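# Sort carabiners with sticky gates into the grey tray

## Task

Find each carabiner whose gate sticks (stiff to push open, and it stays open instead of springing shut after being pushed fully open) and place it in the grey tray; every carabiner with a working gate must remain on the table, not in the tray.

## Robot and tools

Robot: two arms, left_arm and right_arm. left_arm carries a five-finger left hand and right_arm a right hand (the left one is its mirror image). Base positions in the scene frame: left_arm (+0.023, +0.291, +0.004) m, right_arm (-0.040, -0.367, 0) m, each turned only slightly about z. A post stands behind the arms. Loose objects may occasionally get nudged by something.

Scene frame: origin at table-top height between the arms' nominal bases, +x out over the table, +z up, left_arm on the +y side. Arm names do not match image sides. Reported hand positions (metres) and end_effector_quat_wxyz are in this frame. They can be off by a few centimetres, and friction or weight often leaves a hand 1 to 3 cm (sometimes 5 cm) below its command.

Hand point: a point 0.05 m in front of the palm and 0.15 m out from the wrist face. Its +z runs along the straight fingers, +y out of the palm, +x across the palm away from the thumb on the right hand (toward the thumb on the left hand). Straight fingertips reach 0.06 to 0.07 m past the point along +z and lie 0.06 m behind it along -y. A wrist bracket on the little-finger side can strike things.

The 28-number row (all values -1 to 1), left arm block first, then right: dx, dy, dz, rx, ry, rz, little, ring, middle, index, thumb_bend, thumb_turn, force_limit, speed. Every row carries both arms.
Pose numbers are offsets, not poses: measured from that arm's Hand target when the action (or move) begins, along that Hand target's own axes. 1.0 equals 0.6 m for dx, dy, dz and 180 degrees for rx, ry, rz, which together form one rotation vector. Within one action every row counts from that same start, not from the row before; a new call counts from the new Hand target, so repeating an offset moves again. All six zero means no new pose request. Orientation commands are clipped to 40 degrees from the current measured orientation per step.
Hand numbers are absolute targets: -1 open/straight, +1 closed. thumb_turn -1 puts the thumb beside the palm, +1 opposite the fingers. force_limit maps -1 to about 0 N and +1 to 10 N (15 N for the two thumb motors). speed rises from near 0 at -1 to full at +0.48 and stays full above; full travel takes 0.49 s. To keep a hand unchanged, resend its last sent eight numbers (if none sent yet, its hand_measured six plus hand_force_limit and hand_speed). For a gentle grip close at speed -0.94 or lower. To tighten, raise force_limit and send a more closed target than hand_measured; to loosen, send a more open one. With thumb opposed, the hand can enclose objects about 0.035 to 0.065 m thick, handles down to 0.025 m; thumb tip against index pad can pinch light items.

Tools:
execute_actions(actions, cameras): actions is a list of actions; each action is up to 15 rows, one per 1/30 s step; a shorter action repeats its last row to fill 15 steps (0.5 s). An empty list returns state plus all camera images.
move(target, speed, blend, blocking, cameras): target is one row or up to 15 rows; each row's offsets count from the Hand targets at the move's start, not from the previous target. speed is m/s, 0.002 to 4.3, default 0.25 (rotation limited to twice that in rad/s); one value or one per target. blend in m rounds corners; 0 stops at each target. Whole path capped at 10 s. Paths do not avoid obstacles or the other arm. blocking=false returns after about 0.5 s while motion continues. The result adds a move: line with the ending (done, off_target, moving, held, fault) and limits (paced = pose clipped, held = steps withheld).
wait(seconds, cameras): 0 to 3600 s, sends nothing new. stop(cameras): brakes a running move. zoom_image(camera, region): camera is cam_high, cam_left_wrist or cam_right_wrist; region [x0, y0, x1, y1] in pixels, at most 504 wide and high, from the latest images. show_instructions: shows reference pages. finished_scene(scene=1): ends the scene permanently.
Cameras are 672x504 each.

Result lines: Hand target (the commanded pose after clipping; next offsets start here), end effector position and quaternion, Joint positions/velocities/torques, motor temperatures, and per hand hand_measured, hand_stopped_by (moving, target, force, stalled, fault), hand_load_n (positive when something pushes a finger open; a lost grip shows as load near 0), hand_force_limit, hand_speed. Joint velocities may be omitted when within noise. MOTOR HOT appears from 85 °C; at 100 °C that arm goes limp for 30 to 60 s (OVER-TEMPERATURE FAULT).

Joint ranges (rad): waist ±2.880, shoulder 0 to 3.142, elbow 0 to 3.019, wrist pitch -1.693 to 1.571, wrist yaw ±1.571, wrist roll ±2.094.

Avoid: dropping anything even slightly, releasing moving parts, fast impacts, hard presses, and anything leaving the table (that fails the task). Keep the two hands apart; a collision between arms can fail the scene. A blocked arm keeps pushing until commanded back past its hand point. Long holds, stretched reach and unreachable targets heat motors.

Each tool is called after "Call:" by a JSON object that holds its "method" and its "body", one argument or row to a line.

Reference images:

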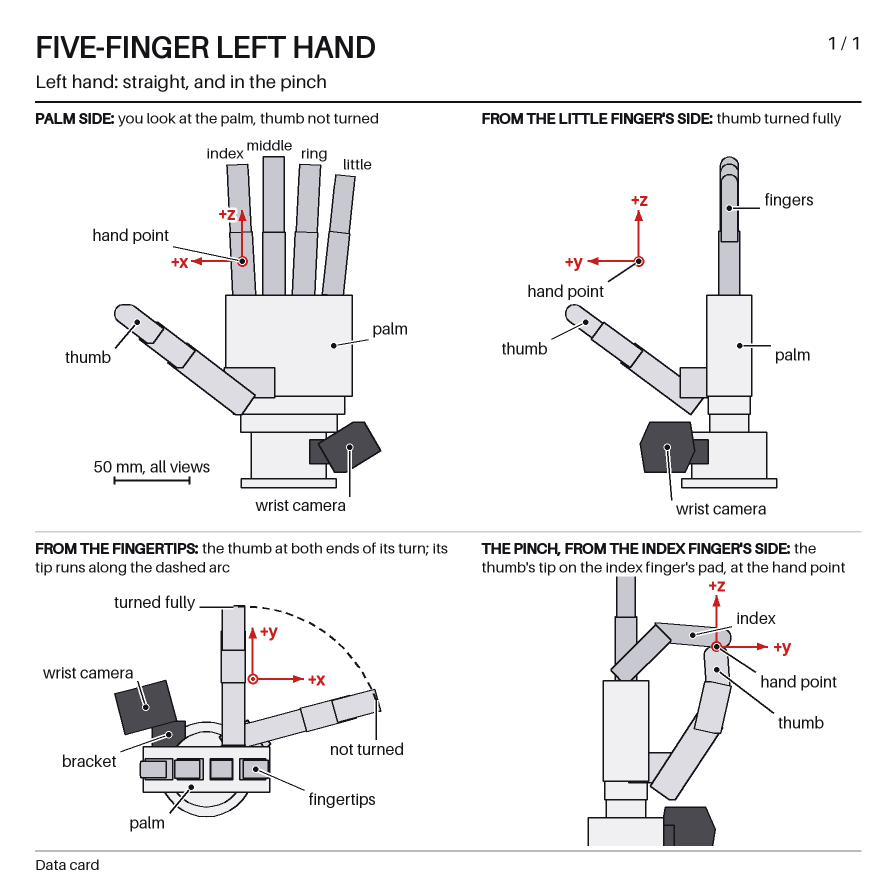

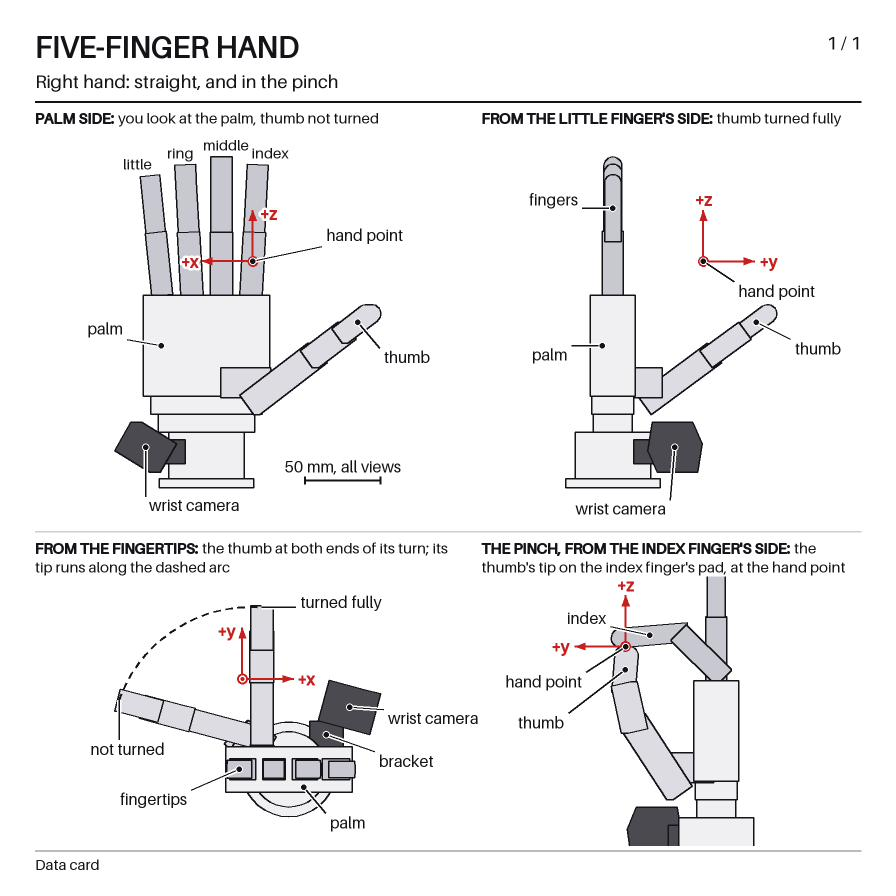

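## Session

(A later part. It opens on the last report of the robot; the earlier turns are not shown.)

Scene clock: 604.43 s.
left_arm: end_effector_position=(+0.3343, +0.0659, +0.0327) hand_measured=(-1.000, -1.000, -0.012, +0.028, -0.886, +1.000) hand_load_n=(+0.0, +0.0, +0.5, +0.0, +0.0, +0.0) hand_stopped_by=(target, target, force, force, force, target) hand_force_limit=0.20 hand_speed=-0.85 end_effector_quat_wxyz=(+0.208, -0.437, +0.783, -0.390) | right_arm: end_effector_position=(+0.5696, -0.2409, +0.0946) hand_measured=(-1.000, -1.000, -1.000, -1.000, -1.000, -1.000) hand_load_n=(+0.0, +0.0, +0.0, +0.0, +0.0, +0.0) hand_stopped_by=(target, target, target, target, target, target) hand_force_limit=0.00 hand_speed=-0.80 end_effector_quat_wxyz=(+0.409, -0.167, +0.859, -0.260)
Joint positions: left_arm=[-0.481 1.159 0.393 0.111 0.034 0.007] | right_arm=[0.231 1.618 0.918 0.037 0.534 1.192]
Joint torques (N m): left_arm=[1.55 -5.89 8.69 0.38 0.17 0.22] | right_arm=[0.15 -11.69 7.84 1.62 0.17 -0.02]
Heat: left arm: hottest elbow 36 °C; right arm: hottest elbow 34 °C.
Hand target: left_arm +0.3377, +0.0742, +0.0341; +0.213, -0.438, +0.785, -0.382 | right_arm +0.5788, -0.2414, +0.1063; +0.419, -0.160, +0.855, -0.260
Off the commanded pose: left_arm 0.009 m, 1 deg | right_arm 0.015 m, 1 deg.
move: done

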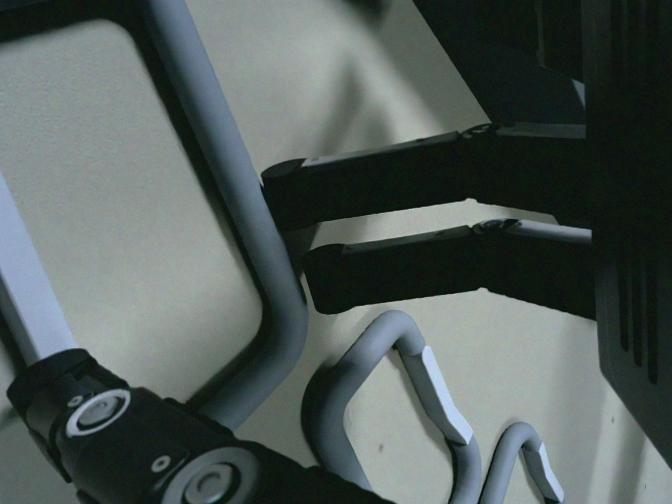

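Call:
{"method": "move", "body": {
  "target": [0,0,0,0,0,0,-1,-1,0.2,0.2,-0.59,1,-0.6,-0.85,0,0,0,0,0,0,-1,-1,-1,-1,-1,-1,0,-0.8],
  "speed": 0.05,
  "cameras": ["cam_left_wrist"]
}}

Scene clock: 609.33 s.
left_arm: end_effector_position=(+0.3340, +0.0660, +0.0329) hand_measured=(-1.000, -1.000, +0.200, +0.200, -0.886, +1.000) hand_load_n=(+0.0, +0.0, +0.0, +0.0, +0.0, +0.0) hand_stopped_by=(target, target, target, target, force, target) hand_force_limit=-0.60 hand_speed=-0.85 end_effector_quat_wxyz=(+0.208, -0.437, +0.783, -0.390) | right_arm: end_effector_position=(+0.5696, -0.2409, +0.0946) hand_measured=(-1.000, -1.000, -1.000, -1.000, -1.000, -1.000) hand_load_n=(+0.0, +0.0, +0.0, +0.0, +0.0, +0.0) hand_stopped_by=(target, target, target, target, target, target) hand_force_limit=0.00 hand_speed=-0.80 end_effector_quat_wxyz=(+0.409, -0.167, +0.859, -0.260)
Joint positions: left_arm=[-0.481 1.158 0.393 0.108 0.034 0.007] | right_arm=[0.231 1.618 0.918 0.037 0.534 1.192]
Joint torques (N m): left_arm=[1.55 -5.89 8.69 0.46 0.17 0.22] | right_arm=[-0.38 -11.99 7.98 1.62 0.16 -0.04]
Heat: left arm: hottest elbow 36 °C; right arm: hottest elbow 34 °C.
Hand target: left_arm +0.3376, +0.0742, +0.0341; +0.213, -0.438, +0.785, -0.382 | right_arm +0.5788, -0.2414, +0.1063; +0.419, -0.160, +0.855, -0.260
Off the commanded pose: left_arm 0.009 m, 1 deg | right_arm 0.015 m, 1 deg.
move: done

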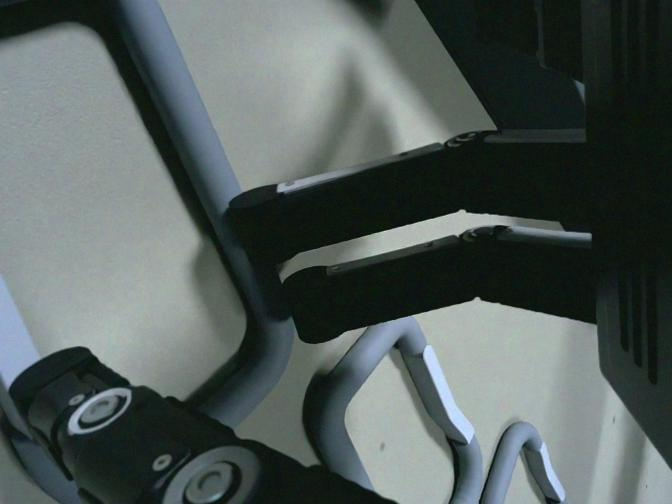

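Call:
{"method": "move", "body": {
  "target": [
    [0,-0.026,-0.0207,0,0,0,-1,-1,0.2,0.2,-0.59,1,-0.6,-0.85,0,0,0,0,0,0,-1,-1,-1,-1,-1,-1,0,-0.8],
    [0,-0.026,-0.0207,0,0,0,-1,-1,-0.4,-0.4,-1,1,-0.6,-0.5,0,0,0,0,0,0,-1,-1,-1,-1,-1,-1,0,-0.8]
  ],
  "speed": 0.05,
  "cameras": ["cam_left_wrist"]
}}

Scene clock: 624.97 s.
left_arm: end_effector_position=(+0.3218, +0.0733, +0.0384) hand_measured=(-1.000, -1.000, -0.400, -0.400, -1.000, +1.000) hand_load_n=(+0.0, +0.0, +0.0, +0.0, +0.0, +0.0) hand_stopped_by=(target, target, target, target, target, target) hand_force_limit=-0.60 hand_speed=-0.50 end_effector_quat_wxyz=(+0.200, -0.441, +0.790, -0.377) | right_arm: end_effector_position=(+0.5696, -0.2409, +0.0946) hand_measured=(-1.000, -1.000, -1.000, -1.000, -1.000, -1.000) hand_load_n=(+0.0, +0.0, +0.0, +0.0, +0.0, -0.5) hand_stopped_by=(target, target, target, target, target, target) hand_force_limit=0.00 hand_speed=-0.80 end_effector_quat_wxyz=(+0.409, -0.167, +0.859, -0.260)
Joint positions: left_arm=[-0.481 1.096 0.393 0.014 0.034 0.008] | right_arm=[0.231 1.618 0.918 0.037 0.534 1.192]
Joint torques (N m): left_arm=[1.61 -5.19 11.51 0.58 0.15 0.22] | right_arm=[0.09 -11.46 7.83 1.65 0.19 -0.02]
Heat: left arm: hottest elbow 36 °C; right arm: hottest elbow 34 °C.
Hand target: left_arm +0.3376, +0.0743, +0.0541; +0.213, -0.438, +0.785, -0.382 | right_arm +0.5788, -0.2414, +0.1063; +0.419, -0.160, +0.855, -0.260
Off the commanded pose: left_arm 0.022 m, 2 deg | right_arm 0.015 m, 1 deg.
move: off_target (left_arm); target 2's new numbers were sent with left_arm's hand 0.024 m and 2 deg from that target

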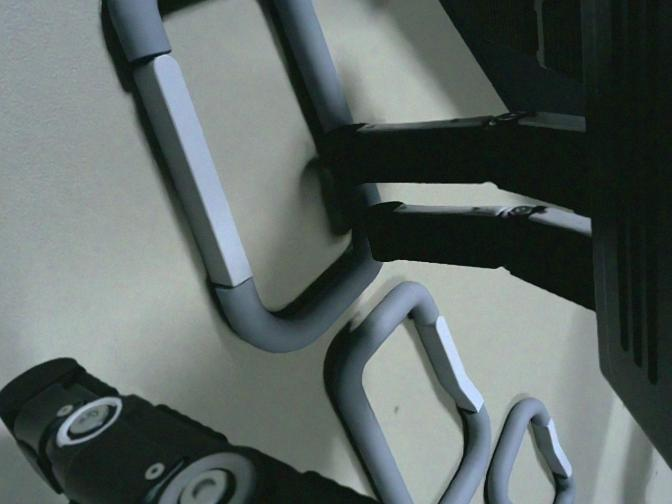

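Call:
{"method": "move", "body": {
  "target": [
    [0,-0.026,-0.0207,0,0,0,-1,-1,-0.4,-0.4,-1,1,-0.6,-0.5,0,0,0,0,0,0,-1,-1,-1,-1,-1,-1,0,-0.8],
    [0.0095,-0.0313,0.0288,0,0,0,-1,-1,-0.4,-0.4,-1,1,-0.6,-0.5,0,0,0,0,0,0,-1,-1,-1,-1,-1,-1,0,-0.8]
  ],
  "speed": 0.08,
  "cameras": ["cam_left_wrist"]
}}

Scene clock: 635.77 s.
left_arm: end_effector_position=(+0.3282, +0.0721, +0.0331) hand_measured=(-1.000, -1.000, -0.400, -0.400, -1.000, +1.000) hand_load_n=(+0.0, +0.0, -0.5, +0.0, +0.0, +0.0) hand_stopped_by=(target, target, target, target, target, target) hand_force_limit=-0.60 hand_speed=-0.50 end_effector_quat_wxyz=(+0.193, -0.448, +0.798, -0.354) | right_arm: end_effector_position=(+0.5696, -0.2409, +0.0946) hand_measured=(-1.000, -1.000, -1.000, -1.000, -1.000, -1.000) hand_load_n=(+0.0, +0.0, +0.0, +0.0, +0.0, +0.0) hand_stopped_by=(target, target, target, target, target, target) hand_force_limit=0.00 hand_speed=-0.80 end_effector_quat_wxyz=(+0.409, -0.167, +0.859, -0.260)
Joint positions: left_arm=[-0.481 1.147 0.438 -0.032 0.023 0.008] | right_arm=[0.231 1.618 0.918 0.037 0.534 1.192]
Joint torques (N m): left_arm=[-0.09 -4.72 12.82 2.41 -0.11 0.09] | right_arm=[-0.38 -11.63 7.87 1.57 0.21 -0.04]
Heat: left arm: hottest elbow 38 °C; right arm: hottest elbow 34 °C.
Hand target: left_arm +0.3560, +0.0562, +0.0581; +0.213, -0.438, +0.785, -0.382 | right_arm +0.5788, -0.2414, +0.1063; +0.419, -0.160, +0.855, -0.260
Off the commanded pose: left_arm 0.041 m, 4 deg | right_arm 0.015 m, 1 deg.
move: off_target (left_arm)

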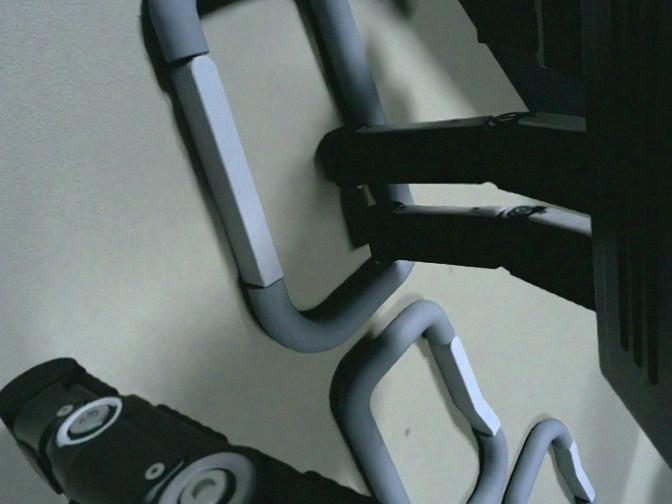

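Call:
{"method": "move", "body": {
  "target": [0,-0.065,-0.0517,0,0,0,-1,-1,-0.4,-0.4,-1,1,-0.6,-0.5,0,0,0,0,0,0,-1,-1,-1,-1,-1,-1,0,-0.8],
  "speed": 0.1,
  "cameras": ["cam_left_wrist"]
}}

Scene clock: 641.63 s.
left_arm: end_effector_position=(+0.3391, +0.0658, +0.0794) hand_measured=(-1.000, -1.000, -0.400, -0.400, -1.000, +1.000) hand_load_n=(+0.0, -0.5, +0.0, +0.0, +0.0, +0.0) hand_stopped_by=(target, target, target, target, target, target) hand_force_limit=-0.60 hand_speed=-0.50 end_effector_quat_wxyz=(+0.200, -0.445, +0.793, -0.365) | right_arm: end_effector_position=(+0.5696, -0.2409, +0.0946) hand_measured=(-1.000, -1.000, -1.000, -1.000, -1.000, -1.000) hand_load_n=(+0.0, +0.0, +0.0, +0.0, +0.0, +0.0) hand_stopped_by=(target, target, target, target, target, target) hand_force_limit=0.00 hand_speed=-0.80 end_effector_quat_wxyz=(+0.409, -0.167, +0.859, -0.260)
Joint positions: left_arm=[-0.481 1.064 0.519 -0.167 0.022 0.008] | right_arm=[0.231 1.618 0.918 0.037 0.534 1.192]
Joint torques (N m): left_arm=[-0.09 -5.89 13.97 0.57 -0.1 0.09] | right_arm=[-0.15 -11.63 7.87 1.59 0.21 -0.02]
Heat: left arm: hottest elbow 39 °C; right arm: hottest elbow 34 °C.
Hand target: left_arm +0.3557, +0.0564, +0.1080; +0.213, -0.438, +0.785, -0.382 | right_arm +0.5788, -0.2414, +0.1063; +0.419, -0.160, +0.855, -0.260
Off the commanded pose: left_arm 0.034 m, 3 deg | right_arm 0.015 m, 1 deg.
move: off_target (left_arm)

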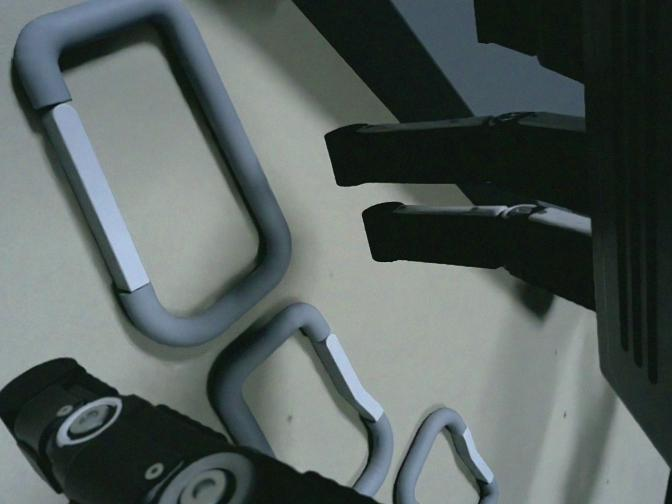

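Call:
{"method": "move", "body": {
  "target": [-0.0103,0.0545,0.086,0,-0.0347,-0.0276,-1,-1,-0.4,-0.4,-1,1,-0.6,-0.5,0,0,0,0,0,0,-1,-1,-1,-1,-1,-1,0,-0.8],
  "speed": 0.1,
  "cameras": ["cam_left_wrist"]
}}

Scene clock: 659.90 s.
left_arm: end_effector_position=(+0.3741, +0.0633, +0.0446) hand_measured=(-1.000, -1.000, -0.400, -0.400, -1.000, +1.000) hand_load_n=(+0.0, +0.0, +0.0, +0.0, +0.0, +0.0) hand_stopped_by=(target, target, target, target, target, target) hand_force_limit=-0.60 hand_speed=-0.50 end_effector_quat_wxyz=(+0.238, -0.495, +0.759, -0.350) | right_arm: end_effector_position=(+0.5696, -0.2409, +0.0946) hand_measured=(-1.000, -1.000, -1.000, -1.000, -1.000, -1.000) hand_load_n=(+0.0, +0.0, +0.0, -0.5, +0.0, -0.5) hand_stopped_by=(target, target, target, target, target, target) hand_force_limit=0.00 hand_speed=-0.80 end_effector_quat_wxyz=(+0.409, -0.167, +0.859, -0.260)
Joint positions: left_arm=[-0.495 1.233 0.519 0.012 -0.112 -0.075] | right_arm=[0.231 1.618 0.918 0.037 0.534 1.192]
Joint torques (N m): left_arm=[-0.79 -6.48 8.65 2.47 -0.19 -0.14] | right_arm=[0.03 -11.81 7.77 1.58 0.19 -0.04]
Heat: left arm: hottest elbow 41 °C; right arm: hottest elbow 34 °C.
Hand target: left_arm +0.3763, +0.0510, +0.0504; +0.239, -0.492, +0.753, -0.366 | right_arm +0.5788, -0.2414, +0.1063; +0.419, -0.160, +0.855, -0.260
Off the commanded pose: left_arm 0.014 m, 2 deg | right_arm 0.015 m, 1 deg.
move: off_target (left_arm)

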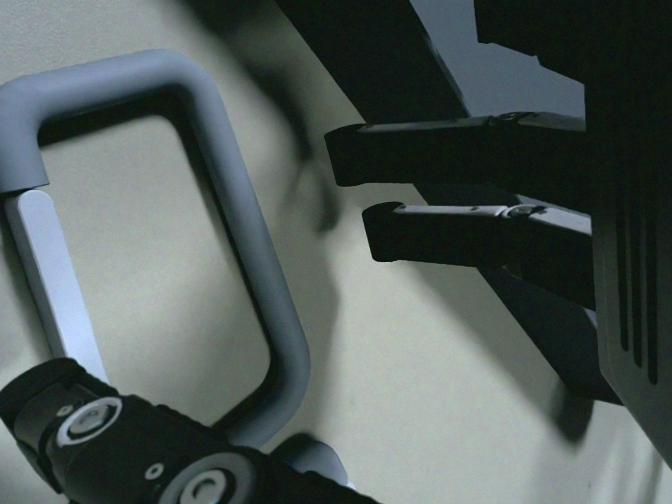

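Call:
{"method": "move", "body": {
  "target": [0.0203,0.0148,0.0213,0,0,0,1,1,-0.4,-0.4,-1,1,-0.6,-0.3,0,0,0,0,0,0,-1,-1,-1,-1,-1,-1,0,-0.8],
  "speed": 0.03,
  "cameras": ["cam_left_wrist","cam_high"]
}}

Scene clock: 674.00 s.
left_arm: end_effector_position=(+0.3770, +0.0508, +0.0331) hand_measured=(-0.492, -0.754, -0.400, -0.400, -1.000, +1.000) hand_load_n=(+0.5, +0.0, -0.5, +0.0, +0.0, +0.0) hand_stopped_by=(force, force, target, target, target, target) hand_force_limit=-0.60 hand_speed=-0.30 end_effector_quat_wxyz=(+0.243, -0.494, +0.757, -0.353) | right_arm: end_effector_position=(+0.5696, -0.2409, +0.0946) hand_measured=(-1.000, -1.000, -1.000, -1.000, -1.000, -1.000) hand_load_n=(+0.0, +0.0, +0.0, +0.0, +0.0, +0.0) hand_stopped_by=(target, target, target, target, target, target) hand_force_limit=0.00 hand_speed=-0.80 end_effector_quat_wxyz=(+0.409, -0.167, +0.859, -0.260)
Joint positions: left_arm=[-0.528 1.29 0.519 0.076 -0.144 -0.094] | right_arm=[0.231 1.618 0.918 0.037 0.534 1.192]
Joint torques (N m): left_arm=[-1.14 -6.59 8.12 2.28 -0.07 -0.17] | right_arm=[0.09 -11.63 7.87 1.54 0.22 -0.02]
Heat: left arm: hottest elbow 40 °C; right arm: hottest elbow 34 °C.
Hand target: left_arm +0.3756, +0.0379, +0.0355; +0.238, -0.492, +0.753, -0.366 | right_arm +0.5788, -0.2414, +0.1063; +0.419, -0.160, +0.855, -0.260
Off the commanded pose: left_arm 0.013 m, 2 deg | right_arm 0.015 m, 1 deg.
move: off_target (left_arm)
Images, in order (width x height): cam_high 672x504, cam_left_wrist 672x504.

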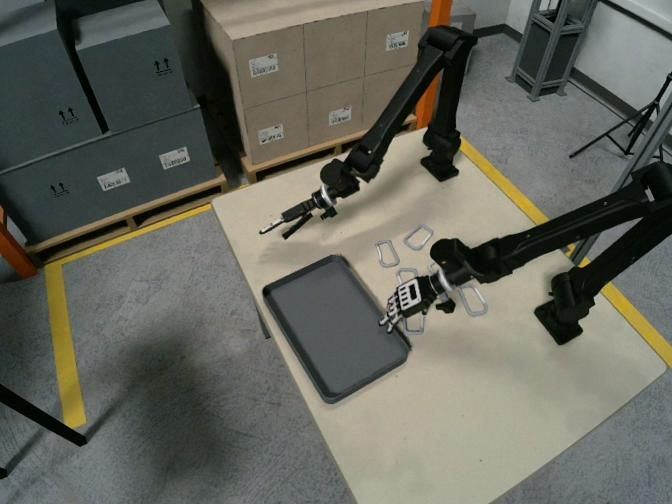

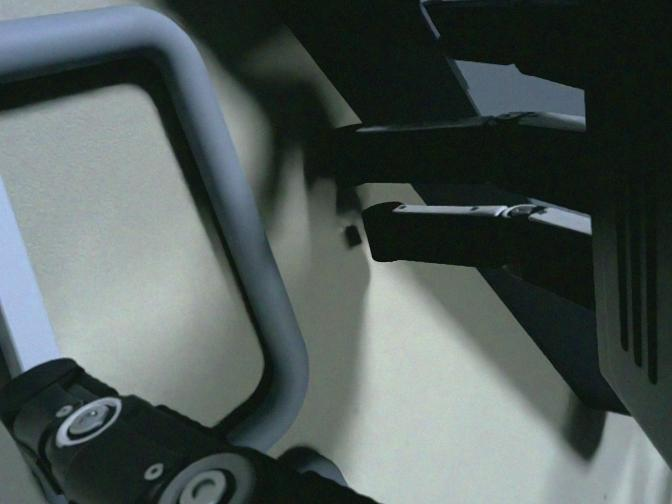

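Call:
{"method": "zoom_image", "body": {
  "camera": "cam_left_wrist",
  "region": [0, 300, 200, 504]
}}

Call:
{"method": "zoom_image", "body": {
  "camera": "cam_high",
  "region": [380, 270, 450, 340]
}}

Scaled by 2.471 from the camera's image (finer frame: 960x720).

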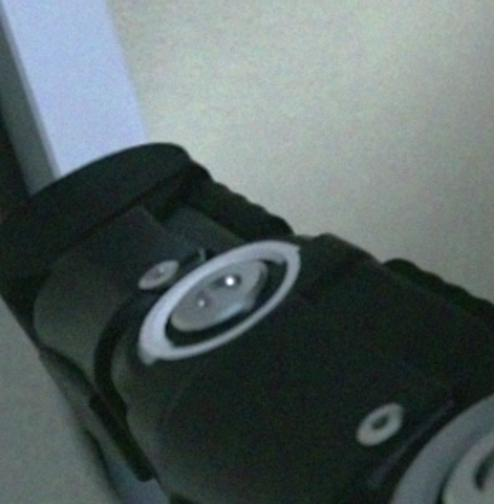

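Scaled by 7.200 from the camera's image (finer frame: 960x720).

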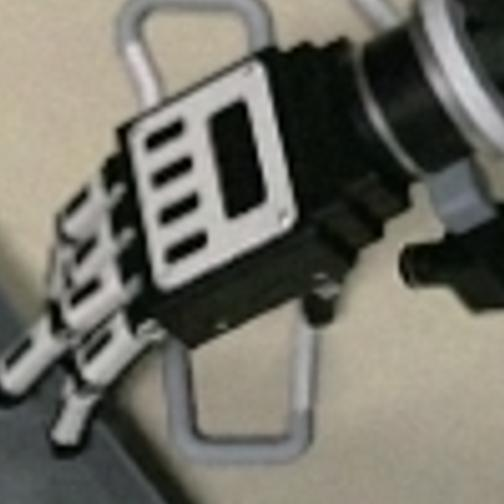

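Call:
{"method": "move", "body": {
  "target": [0,0,0,0,0,0,1,1,0.05,0.05,-1,1,-0.6,-0.85,0,0,0,0,0,0,-1,-1,-1,-1,-1,-1,0,-0.8],
  "speed": 0.03,
  "cameras": ["cam_left_wrist"]
}}

Scene clock: 686.17 s.
left_arm: end_effector_position=(+0.3770, +0.0508, +0.0331) hand_measured=(-0.492, -0.754, +0.050, +0.050, -1.000, +1.000) hand_load_n=(+0.5, +0.0, +0.0, +0.0, +0.0, +0.0) hand_stopped_by=(force, force, target, target, target, target) hand_force_limit=-0.60 hand_speed=-0.85 end_effector_quat_wxyz=(+0.243, -0.494, +0.757, -0.353) | right_arm: end_effector_position=(+0.5696, -0.2409, +0.0946) hand_measured=(-1.000, -1.000, -1.000, -1.000, -1.000, -1.000) hand_load_n=(+0.0, +0.0, +0.0, +0.0, +0.0, +0.0) hand_stopped_by=(target, target, target, target, target, target) hand_force_limit=0.00 hand_speed=-0.80 end_effector_quat_wxyz=(+0.409, -0.167, +0.859, -0.260)
Joint positions: left_arm=[-0.528 1.29 0.519 0.076 -0.144 -0.095] | right_arm=[0.231 1.618 0.918 0.037 0.534 1.192]
Joint torques (N m): left_arm=[-1.14 -6.65 8.13 2.29 -0.07 -0.16] | right_arm=[0.44 -11.81 7.75 1.55 0.21 -0.02]
Heat: left arm: hottest elbow 39 °C; right arm: hottest elbow 34 °C.
Hand target: left_arm +0.3756, +0.0380, +0.0355; +0.239, -0.492, +0.753, -0.366 | right_arm +0.5788, -0.2414, +0.1063; +0.419, -0.160, +0.855, -0.260
Off the commanded pose: left_arm 0.013 m, 2 deg | right_arm 0.015 m, 1 deg.
move: done

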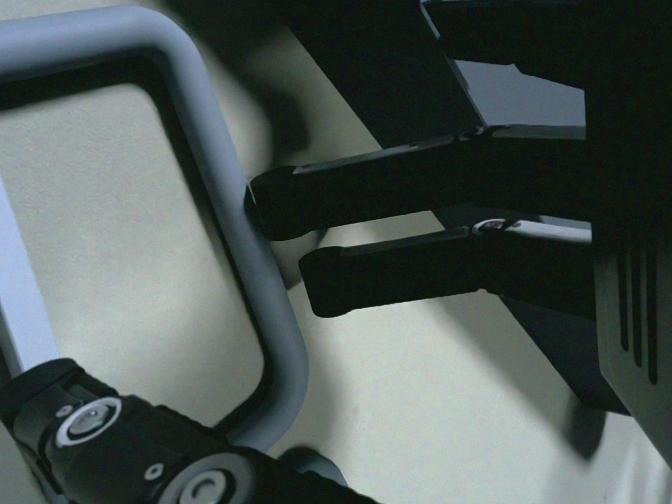

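Call:
{"method": "move", "body": {
  "target": [0,0.0052,0.0041,0,0,0,1,1,0,0,-1,1,-0.6,-0.85,0,0,0,0,0,0,-1,-1,-1,-1,-1,-1,0,-0.8],
  "speed": 0.03,
  "cameras": []
}}

Call:
{"method": "move", "body": {
  "target": [0,0,0,0,0,0,1,1,0,0,-0.5,1,-0.6,-0.9,0,0,0,0,0,0,-1,-1,-1,-1,-1,-1,0,-0.8],
  "speed": 0.03,
  "cameras": ["cam_left_wrist"]
}}

Scene clock: 696.97 s.
left_arm: end_effector_position=(+0.3790, +0.0494, +0.0315) hand_measured=(-0.492, -0.754, +0.000, +0.000, -1.000, +1.000) hand_load_n=(+0.0, +0.0, +0.0, -0.5, +0.0, +0.0) hand_stopped_by=(force, force, target, target, target, target) hand_force_limit=-0.60 hand_speed=-0.85 end_effector_quat_wxyz=(+0.243, -0.495, +0.755, -0.355) | right_arm: end_effector_position=(+0.5696, -0.2409, +0.0946) hand_measured=(-1.000, -1.000, -1.000, -1.000, -1.000, -1.000) hand_load_n=(+0.0, +0.0, +0.0, +0.0, +0.0, -0.5) hand_stopped_by=(target, target, target, target, target, target) hand_force_limit=0.00 hand_speed=-0.80 end_effector_quat_wxyz=(+0.409, -0.167, +0.859, -0.260)
Joint positions: left_arm=[-0.528 1.3 0.519 0.092 -0.144 -0.098] | right_arm=[0.231 1.618 0.918 0.037 0.534 1.192]
Joint torques (N m): left_arm=[-0.97 -6.65 7.68 2.32 -0.07 -0.14] | right_arm=[0.21 -12.04 8.01 1.54 0.19 -0.07]
Heat: left arm: hottest elbow 38 °C; right arm: hottest elbow 34 °C.
Hand target: left_arm +0.3756, +0.0379, +0.0316; +0.239, -0.492, +0.753, -0.366 | right_arm +0.5788, -0.2414, +0.1063; +0.419, -0.160, +0.855, -0.260
Off the commanded pose: left_arm 0.012 m, 1 deg | right_arm 0.015 m, 1 deg.
move: off_target (left_arm)

Scene clock: 701.00 s.
left_arm: end_effector_position=(+0.3786, +0.0488, +0.0315) hand_measured=(-0.492, -0.754, +0.000, +0.000, -0.500, +1.000) hand_load_n=(+0.0, +0.0, +0.0, +0.0, +0.0, +0.0) hand_stopped_by=(force, force, target, target, target, target) hand_force_limit=-0.60 hand_speed=-0.90 end_effector_quat_wxyz=(+0.243, -0.494, +0.755, -0.355) | right_arm: end_effector_position=(+0.5696, -0.2409, +0.0946) hand_measured=(-1.000, -1.000, -1.000, -1.000, -1.000, -1.000) hand_load_n=(+0.0, +0.0, +0.0, +0.0, +0.0, -0.5) hand_stopped_by=(target, target, target, target, target, target) hand_force_limit=0.00 hand_speed=-0.80 end_effector_quat_wxyz=(+0.409, -0.167, +0.859, -0.260)
Joint positions: left_arm=[-0.53 1.3 0.519 0.092 -0.144 -0.098] | right_arm=[0.231 1.618 0.918 0.037 0.534 1.192]
Joint torques (N m): left_arm=[-1.08 -6.71 7.66 2.32 -0.07 -0.13] | right_arm=[0.09 -11.69 7.9 1.54 0.19 -0.03]
Heat: left arm: hottest elbow 38 °C; right arm: hottest elbow 34 °C.
Hand target: left_arm +0.3756, +0.0379, +0.0316; +0.239, -0.492, +0.753, -0.366 | right_arm +0.5788, -0.2414, +0.1063; +0.419, -0.160, +0.855, -0.260
Off the commanded pose: left_arm 0.011 m, 1 deg | right_arm 0.015 m, 1 deg.
move: done

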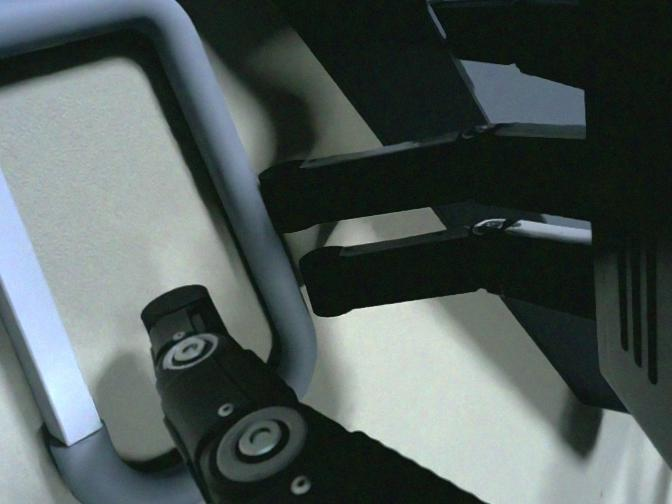

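Call:
{"method": "move", "body": {
  "target": [0,0,0,0,0,0,1,1,0,0,-1,1,-0.6,-0.6,0,0,0,0,0,0,-1,-1,-1,-1,-1,-1,0,-0.8],
  "speed": 0.03,
  "cameras": []
}}

Call:
{"method": "move", "body": {
  "target": [0,0.0078,0.0062,0,0,0,1,1,0,0,-1,1,-0.6,-0.6,0,0,0,0,0,0,-1,-1,-1,-1,-1,-1,0,-0.8],
  "speed": 0.03,
  "cameras": ["cam_left_wrist"]
}}

Scene clock: 724.73 s.
left_arm: end_effector_position=(+0.3786, +0.0488, +0.0315) hand_measured=(-0.492, -0.754, +0.000, +0.000, -1.000, +1.000) hand_load_n=(+0.0, +0.5, +0.0, +0.0, -0.5, +0.0) hand_stopped_by=(force, force, target, target, target, target) hand_force_limit=-0.60 hand_speed=-0.60 end_effector_quat_wxyz=(+0.243, -0.494, +0.755, -0.355) | right_arm: end_effector_position=(+0.5696, -0.2409, +0.0946) hand_measured=(-1.000, -1.000, -1.000, -1.000, -1.000, -1.000) hand_load_n=(+0.0, +0.0, +0.0, +0.0, +0.0, +0.0) hand_stopped_by=(target, target, target, target, target, target) hand_force_limit=0.00 hand_speed=-0.80 end_effector_quat_wxyz=(+0.409, -0.167, +0.859, -0.260)
Joint positions: left_arm=[-0.53 1.3 0.519 0.092 -0.144 -0.098] | right_arm=[0.231 1.618 0.918 0.037 0.534 1.192]
Joint torques (N m): left_arm=[-0.97 -6.65 7.65 2.33 -0.07 -0.14] | right_arm=[-0.15 -11.34 7.84 1.55 0.22 -0.04]
Heat: left arm: hottest elbow 36 °C; right arm: hottest elbow 34 °C.
Hand target: left_arm +0.3756, +0.0379, +0.0316; +0.239, -0.492, +0.753, -0.366 | right_arm +0.5788, -0.2414, +0.1063; +0.419, -0.160, +0.855, -0.260
Off the commanded pose: left_arm 0.011 m, 1 deg | right_arm 0.015 m, 1 deg.
move: done

Scene clock: 725.57 s.
left_arm: end_effector_position=(+0.3820, +0.0457, +0.0317) hand_measured=(-0.492, -0.754, +0.000, +0.000, -1.000, +1.000) hand_load_n=(+0.0, +0.0, +0.0, +0.0, +0.0, -1.0) hand_stopped_by=(force, force, target, target, target, target) hand_force_limit=-0.60 hand_speed=-0.60 end_effector_quat_wxyz=(+0.245, -0.493, +0.752, -0.362) | right_arm: end_effector_position=(+0.5696, -0.2409, +0.0946) hand_measured=(-1.000, -1.000, -1.000, -1.000, -1.000, -1.000) hand_load_n=(-0.5, +0.0, +0.0, +0.0, +0.0, -0.5) hand_stopped_by=(target, target, target, target, target, target) hand_force_limit=0.00 hand_speed=-0.80 end_effector_quat_wxyz=(+0.409, -0.167, +0.859, -0.260)
Joint positions: left_arm=[-0.531 1.311 0.519 0.118 -0.144 -0.099] | right_arm=[0.231 1.618 0.918 0.037 0.534 1.192]
Joint torques (N m): left_arm=[-0.79 -6.36 7.02 2.25 -0.07 -0.12] | right_arm=[-0.79 -11.69 7.87 1.55 0.21 -0.02]
Heat: left arm: hottest elbow 36 °C; right arm: hottest elbow 34 °C.
Hand target: left_arm +0.3756, +0.0379, +0.0256; +0.239, -0.492, +0.753, -0.366 | right_arm +0.5788, -0.2414, +0.1063; +0.419, -0.160, +0.855, -0.260
Off the commanded pose: left_arm 0.012 m, 1 deg | right_arm 0.015 m, 1 deg.
move: off_target (left_arm)

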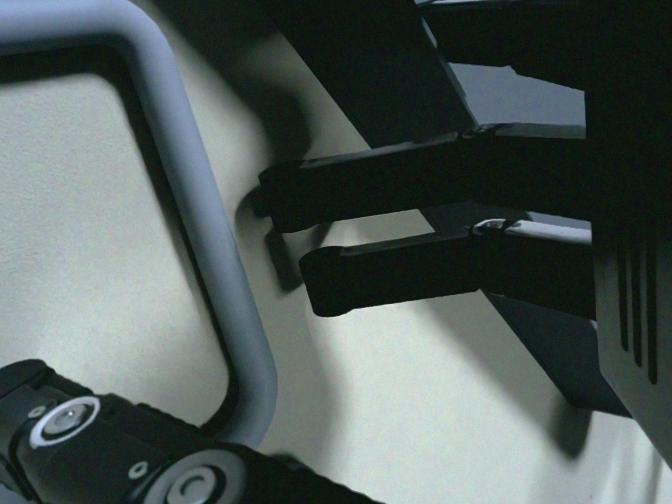

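Call:
{"method": "move", "body": {
  "target": [
    [0,-0.091,-0.0723,0,0,0,1,1,0,0,-1,1,-0.6,-0.6,0,0,0,0,0,0,-1,-1,-1,-1,-1,-1,0,-0.8],
    [0,-0.091,-0.0723,0,0,0,0.98,0.98,-0.3,-0.3,-1,1,0,-0.6,0,0,0,0,0,0,-1,-1,-1,-1,-1,-1,0,-0.8]
  ],
  "speed": 0.1,
  "cameras": ["cam_left_wrist","cam_high"]
}}

Scene clock: 742.10 s.
left_arm: end_effector_position=(+0.3634, +0.0579, +0.0666) hand_measured=(+0.980, +0.980, -0.300, -0.300, -1.000, +1.000) hand_load_n=(+0.0, +0.0, +0.0, +0.0, +0.0, +0.0) hand_stopped_by=(target, target, target, target, target, target) hand_force_limit=0.00 hand_speed=-0.60 end_effector_quat_wxyz=(+0.237, -0.497, +0.762, -0.343) | right_arm: end_effector_position=(+0.5696, -0.2409, +0.0946) hand_measured=(-1.000, -1.000, -1.000, -1.000, -1.000, -1.000) hand_load_n=(+0.0, +0.0, +0.0, +0.0, +0.0, -0.5) hand_stopped_by=(target, target, target, target, target, target) hand_force_limit=0.00 hand_speed=-0.80 end_effector_quat_wxyz=(+0.409, -0.167, +0.859, -0.260)
Joint positions: left_arm=[-0.531 1.164 0.55 -0.107 -0.144 -0.099] | right_arm=[0.231 1.618 0.918 0.037 0.534 1.192]
Joint torques (N m): left_arm=[-0.91 -7.36 13.46 0.54 -0.04 -0.12] | right_arm=[-0.38 -11.81 7.87 1.52 0.21 -0.02]
Heat: left arm: hottest elbow 37 °C; right arm: hottest elbow 34 °C.
Hand target: left_arm +0.3753, +0.0382, +0.0953; +0.239, -0.492, +0.753, -0.366 | right_arm +0.5788, -0.2414, +0.1063; +0.419, -0.160, +0.855, -0.260
Off the commanded pose: left_arm 0.037 m, 3 deg | right_arm 0.015 m, 1 deg.
move: off_target (left_arm); target 2's new numbers were sent with left_arm's hand 0.037 m and 3 deg from that target
Images, in order (width x height): cam_high 672x504, cam_left_wrist 672x504.

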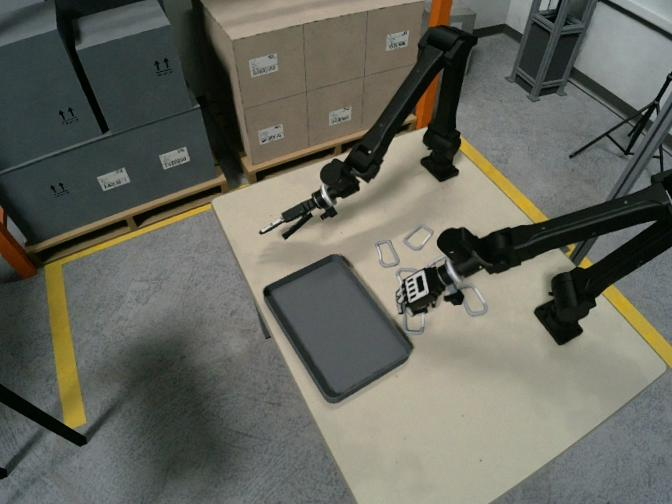

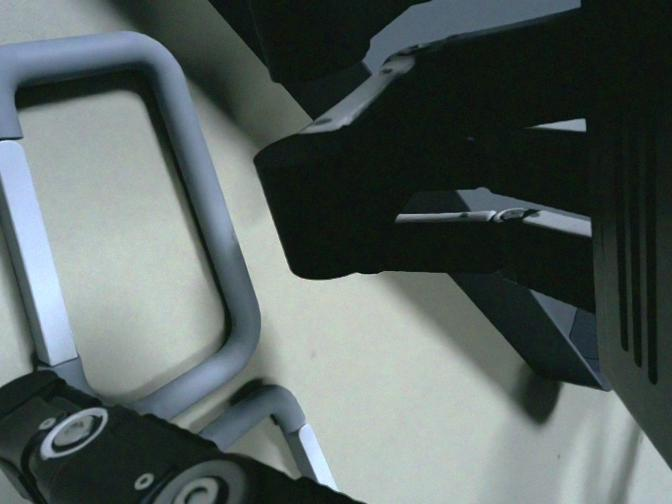

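Call:
{"method": "move", "body": {
  "target": [-0.0025,0.0688,0.0468,0,0,0,0.98,0.98,-0.3,-0.3,-1,1,0,-0.6,0,0,0,0,0,0,-1,-1,-1,-1,-1,-1,0,-0.8],
  "speed": 0.1,
  "cameras": ["cam_left_wrist"]
}}

Scene clock: 755.27 s.
left_arm: end_effector_position=(+0.3724, +0.0520, +0.0410) hand_measured=(+0.980, +0.980, -0.300, -0.300, -1.000, +1.000) hand_load_n=(+0.0, +0.5, +0.0, +0.0, +0.0, +0.0) hand_stopped_by=(target, target, target, target, target, target) hand_force_limit=0.00 hand_speed=-0.60 end_effector_quat_wxyz=(+0.240, -0.495, +0.758, -0.350) | right_arm: end_effector_position=(+0.5696, -0.2409, +0.0946) hand_measured=(-1.000, -1.000, -1.000, -1.000, -1.000, -1.000) hand_load_n=(+0.0, +0.0, +0.0, +0.0, -0.5, +0.0) hand_stopped_by=(target, target, target, target, target, target) hand_force_limit=0.00 hand_speed=-0.80 end_effector_quat_wxyz=(+0.409, -0.167, +0.859, -0.260)
Joint positions: left_arm=[-0.531 1.256 0.524 0.03 -0.144 -0.099] | right_arm=[0.231 1.618 0.918 0.037 0.534 1.192]
Joint torques (N m): left_arm=[-0.67 -6.71 8.12 2.44 0.01 -0.11] | right_arm=[0.15 -11.58 7.88 1.48 0.21 -0.06]
Heat: left arm: hottest elbow 40 °C; right arm: hottest elbow 34 °C.
Hand target: left_arm +0.3728, +0.0409, +0.0455; +0.239, -0.492, +0.753, -0.366 | right_arm +0.5788, -0.2414, +0.1063; +0.419, -0.160, +0.855, -0.260
Off the commanded pose: left_arm 0.012 m, 2 deg | right_arm 0.015 m, 1 deg.
move: off_target (left_arm)

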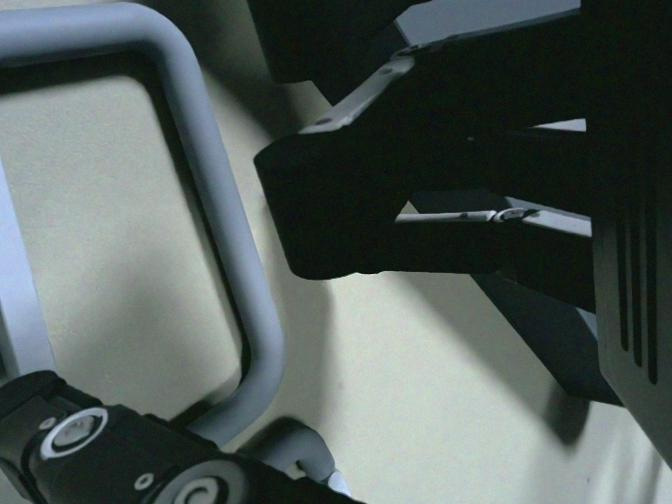

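Call:
{"method": "move", "body": {
  "target": [0,0.0124,-0.0156,0,0,0,0.98,0.98,-0.3,-0.3,-1,1,0,-0.6,0,0,0,0,0,0,-1,-1,-1,-1,-1,-1,0,-0.8],
  "speed": 0.1,
  "cameras": ["cam_left_wrist"]
}}

Scene clock: 764.90 s.
left_arm: end_effector_position=(+0.3617, +0.0566, +0.0352) hand_measured=(+0.980, +0.980, -0.300, -0.300, -1.000, +1.000) hand_load_n=(+0.0, +0.0, +0.0, +0.0, +0.0, +0.0) hand_stopped_by=(target, target, target, target, target, target) hand_force_limit=0.00 hand_speed=-0.60 end_effector_quat_wxyz=(+0.237, -0.495, +0.761, -0.347) | right_arm: end_effector_position=(+0.5696, -0.2409, +0.0946) hand_measured=(-1.000, -1.000, -1.000, -1.000, -1.000, -1.000) hand_load_n=(+0.0, +0.0, +0.0, +0.0, -0.5, -0.5) hand_stopped_by=(target, target, target, target, target, target) hand_force_limit=0.00 hand_speed=-0.80 end_effector_quat_wxyz=(+0.409, -0.167, +0.859, -0.260)
Joint positions: left_arm=[-0.536 1.239 0.496 0.03 -0.144 -0.101] | right_arm=[0.231 1.618 0.918 0.037 0.534 1.192]
Joint torques (N m): left_arm=[-0.85 -7.94 7.99 2.18 -0.21 -0.13] | right_arm=[-0.26 -11.81 7.91 1.65 0.19 -0.03]
Heat: left arm: hottest elbow 39 °C; right arm: hottest elbow 34 °C.
Hand target: left_arm +0.3618, +0.0456, +0.0455; +0.239, -0.492, +0.753, -0.366 | right_arm +0.5788, -0.2414, +0.1063; +0.419, -0.160, +0.855, -0.260
Off the commanded pose: left_arm 0.015 m, 2 deg | right_arm 0.015 m, 1 deg.
move: off_target (left_arm)

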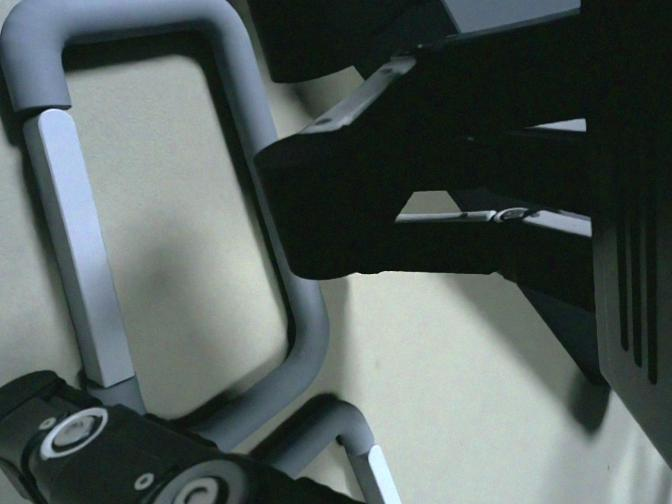

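Call:
{"method": "move", "body": {
  "target": [-0.01,0.0305,0.0243,0,0,0,0.98,0.98,-0.3,-0.3,-1,1,0,-0.6,0,0,0,0,0,0,-1,-1,-1,-1,-1,-1,0,-0.8],
  "speed": 0.06,
  "cameras": ["cam_left_wrist"]
}}

Scene clock: 775.33 s.
left_arm: end_effector_position=(+0.3676, +0.0520, +0.0302) hand_measured=(+0.980, +0.980, -0.300, -0.300, -1.000, +1.000) hand_load_n=(+0.0, +0.0, -2.0, +0.0, +0.0, +0.0) hand_stopped_by=(target, target, target, target, target, target) hand_force_limit=0.00 hand_speed=-0.60 end_effector_quat_wxyz=(+0.244, -0.491, +0.752, -0.367) | right_arm: end_effector_position=(+0.5696, -0.2409, +0.0946) hand_measured=(-1.000, -1.000, -1.000, -1.000, -1.000, -1.000) hand_load_n=(+0.0, +0.0, +0.0, +0.0, +0.0, -0.5) hand_stopped_by=(target, target, target, target, target, target) hand_force_limit=0.00 hand_speed=-0.80 end_effector_quat_wxyz=(+0.409, -0.167, +0.859, -0.260)
Joint positions: left_arm=[-0.536 1.27 0.473 0.13 -0.141 -0.101] | right_arm=[0.231 1.618 0.918 0.037 0.534 1.192]
Joint torques (N m): left_arm=[0.56 -5.19 6.98 2.19 0.3 -0.02] | right_arm=[0.03 -11.69 7.83 1.63 0.19 -0.02]
Heat: left arm: hottest elbow 38 °C; right arm: hottest elbow 34 °C.
Hand target: left_arm +0.3644, +0.0511, +0.0220; +0.239, -0.492, +0.753, -0.366 | right_arm +0.5788, -0.2414, +0.1063; +0.419, -0.160, +0.855, -0.260
Off the commanded pose: left_arm 0.009 m, 1 deg | right_arm 0.015 m, 1 deg.
move: done

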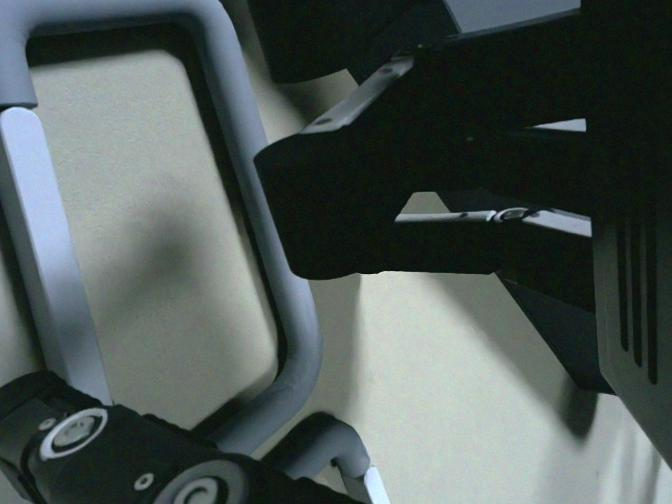

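Call:
{"method": "move", "body": {
  "target": [0,0,0,0,0,0,0.98,0.98,0.1,0.1,-1,1,-0.5,-0.85,0,0,0,0,0,0,-1,-1,-1,-1,-1,-1,0,-0.8],
  "speed": 0.06,
  "cameras": ["cam_left_wrist"]
}}

Scene clock: 782.77 s.
left_arm: end_effector_position=(+0.3681, +0.0513, +0.0290) hand_measured=(+0.980, +0.980, -0.038, +0.046, -1.000, +1.000) hand_load_n=(+0.0, +0.0, +2.5, +3.0, +0.5, +0.5) hand_stopped_by=(target, target, force, force, target, target) hand_force_limit=-0.50 hand_speed=-0.85 end_effector_quat_wxyz=(+0.244, -0.491, +0.752, -0.367) | right_arm: end_effector_position=(+0.5696, -0.2409, +0.0946) hand_measured=(-1.000, -1.000, -1.000, -1.000, -1.000, -1.000) hand_load_n=(+0.0, +0.0, +0.0, +0.0, -0.5, +0.0) hand_stopped_by=(target, target, target, target, target, target) hand_force_limit=0.00 hand_speed=-0.80 end_effector_quat_wxyz=(+0.409, -0.167, +0.859, -0.260)
Joint positions: left_arm=[-0.536 1.276 0.473 0.137 -0.14 -0.101] | right_arm=[0.231 1.618 0.918 0.037 0.534 1.192]
Joint torques (N m): left_arm=[0.56 -5.77 6.93 1.95 0.24 -0.02] | right_arm=[-0.03 -11.99 7.91 1.57 0.21 -0.03]
Heat: left arm: hottest elbow 37 °C; right arm: hottest elbow 34 °C.
Hand target: left_arm +0.3644, +0.0510, +0.0220; +0.239, -0.492, +0.753, -0.366 | right_arm +0.5788, -0.2414, +0.1063; +0.419, -0.160, +0.855, -0.260
Off the commanded pose: left_arm 0.008 m, 1 deg | right_arm 0.015 m, 1 deg.
move: done

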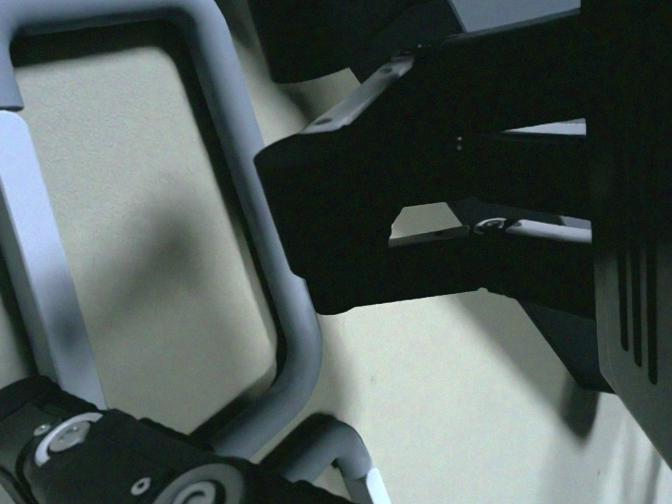

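Call:
{"method": "move", "body": {
  "target": [0,0,0,0,0,0,0.98,0.98,0.1,0.1,-0.5,1,-0.2,-0.88,0,0,0,0,0,0,-1,-1,-1,-1,-1,-1,0,-0.8],
  "speed": 0.06,
  "cameras": ["cam_left_wrist"]
}}

Scene clock: 786.10 s.
left_arm: end_effector_position=(+0.3681, +0.0513, +0.0290) hand_measured=(+0.980, +0.980, -0.038, +0.046, -0.942, +1.000) hand_load_n=(+0.0, +0.0, +2.5, +3.5, +6.0, +0.0) hand_stopped_by=(target, target, force, force, force, target) hand_force_limit=-0.20 hand_speed=-0.88 end_effector_quat_wxyz=(+0.244, -0.491, +0.752, -0.367) | right_arm: end_effector_position=(+0.5696, -0.2409, +0.0946) hand_measured=(-1.000, -1.000, -1.000, -1.000, -1.000, -1.000) hand_load_n=(+0.0, +0.0, +0.0, +0.0, +0.0, +0.0) hand_stopped_by=(target, target, target, target, target, target) hand_force_limit=0.00 hand_speed=-0.80 end_effector_quat_wxyz=(+0.409, -0.167, +0.859, -0.260)
Joint positions: left_arm=[-0.536 1.276 0.473 0.137 -0.14 -0.101] | right_arm=[0.231 1.618 0.918 0.037 0.534 1.192]
Joint torques (N m): left_arm=[0.5 -5.77 6.95 1.96 0.23 -0.02] | right_arm=[-0.09 -11.99 7.92 1.55 0.21 -0.02]
Heat: left arm: hottest elbow 37 °C; right arm: hottest elbow 34 °C.
Hand target: left_arm +0.3644, +0.0510, +0.0220; +0.239, -0.492, +0.753, -0.366 | right_arm +0.5788, -0.2414, +0.1063; +0.419, -0.160, +0.855, -0.260
Off the commanded pose: left_arm 0.008 m, 1 deg | right_arm 0.015 m, 1 deg.
move: done

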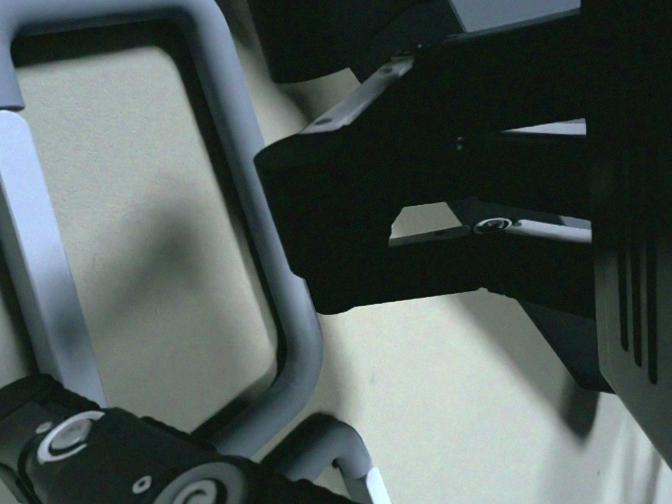

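Call:
{"method": "move", "body": {
  "target": [0,0.0052,0.0041,0,0,0,0.98,0.98,0.1,0.1,-0.51,1,0.25,-0.92,0,0,0,0,0,0,-1,-1,-1,-1,-1,-1,0,-0.8],
  "speed": 0.06,
  "cameras": ["cam_left_wrist","cam_high"]
}}

Scene clock: 791.57 s.
left_arm: end_effector_position=(+0.3693, +0.0504, +0.0288) hand_measured=(+0.980, +0.980, -0.038, +0.046, -0.894, +1.000) hand_load_n=(+0.0, +0.0, +4.5, +5.5, +9.0, +0.5) hand_stopped_by=(target, target, force, force, force, target) hand_force_limit=0.25 hand_speed=-0.92 end_effector_quat_wxyz=(+0.244, -0.490, +0.751, -0.369) | right_arm: end_effector_position=(+0.5696, -0.2409, +0.0946) hand_measured=(-1.000, -1.000, -1.000, -1.000, -1.000, -1.000) hand_load_n=(+0.0, +0.0, +0.0, +0.0, +0.0, -0.5) hand_stopped_by=(target, target, target, target, target, target) hand_force_limit=0.00 hand_speed=-0.80 end_effector_quat_wxyz=(+0.409, -0.167, +0.859, -0.260)
Joint positions: left_arm=[-0.536 1.28 0.473 0.147 -0.139 -0.101] | right_arm=[0.231 1.618 0.918 0.037 0.534 1.192]
Joint torques (N m): left_arm=[0.56 -5.13 6.53 2.21 0.21 -0.02] | right_arm=[0.09 -11.46 7.86 1.52 0.19 -0.05]
Heat: left arm: hottest elbow 37 °C; right arm: hottest elbow 34 °C.
Hand target: left_arm +0.3644, +0.0510, +0.0181; +0.238, -0.492, +0.753, -0.366 | right_arm +0.5788, -0.2414, +0.1063; +0.419, -0.160, +0.855, -0.260
Off the commanded pose: left_arm 0.012 m, 1 deg | right_arm 0.015 m, 1 deg.
move: off_target (left_arm)
Images, in order (width x height): cam_high 672x504, cam_left_wrist 672x504.

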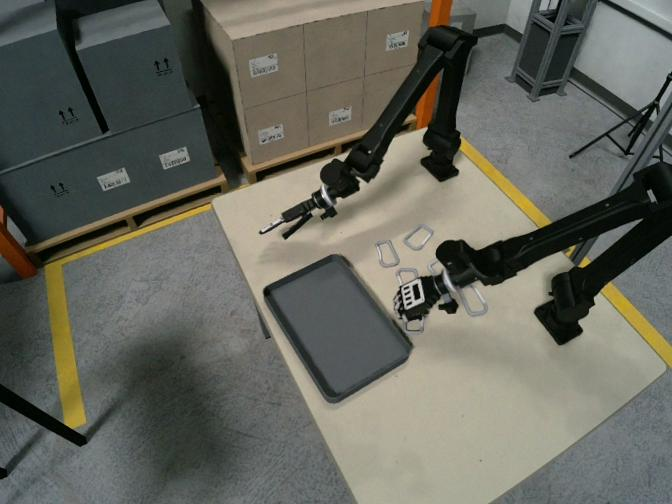

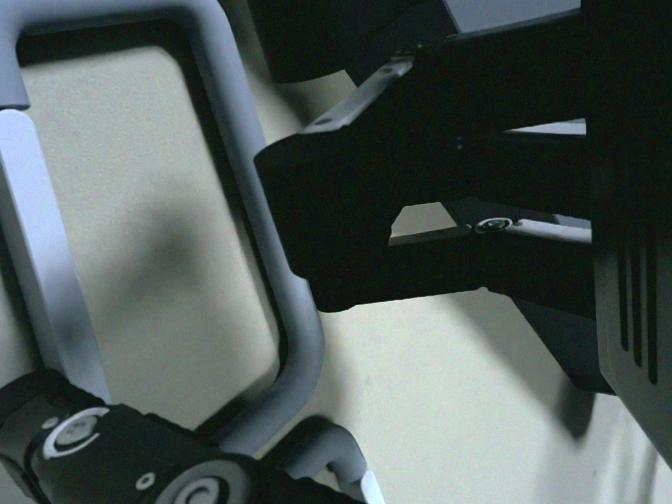

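Call:
{"method": "zoom_image", "body": {
  "camera": "cam_high",
  "region": [390, 290, 440, 340]
}}

Scaled by 10.080 from the camera's image (finer frame: 960x720).

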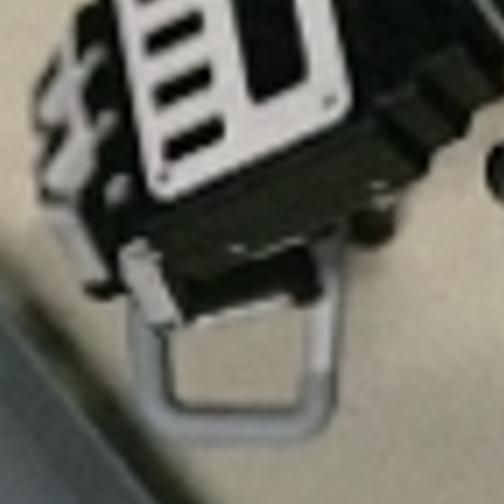

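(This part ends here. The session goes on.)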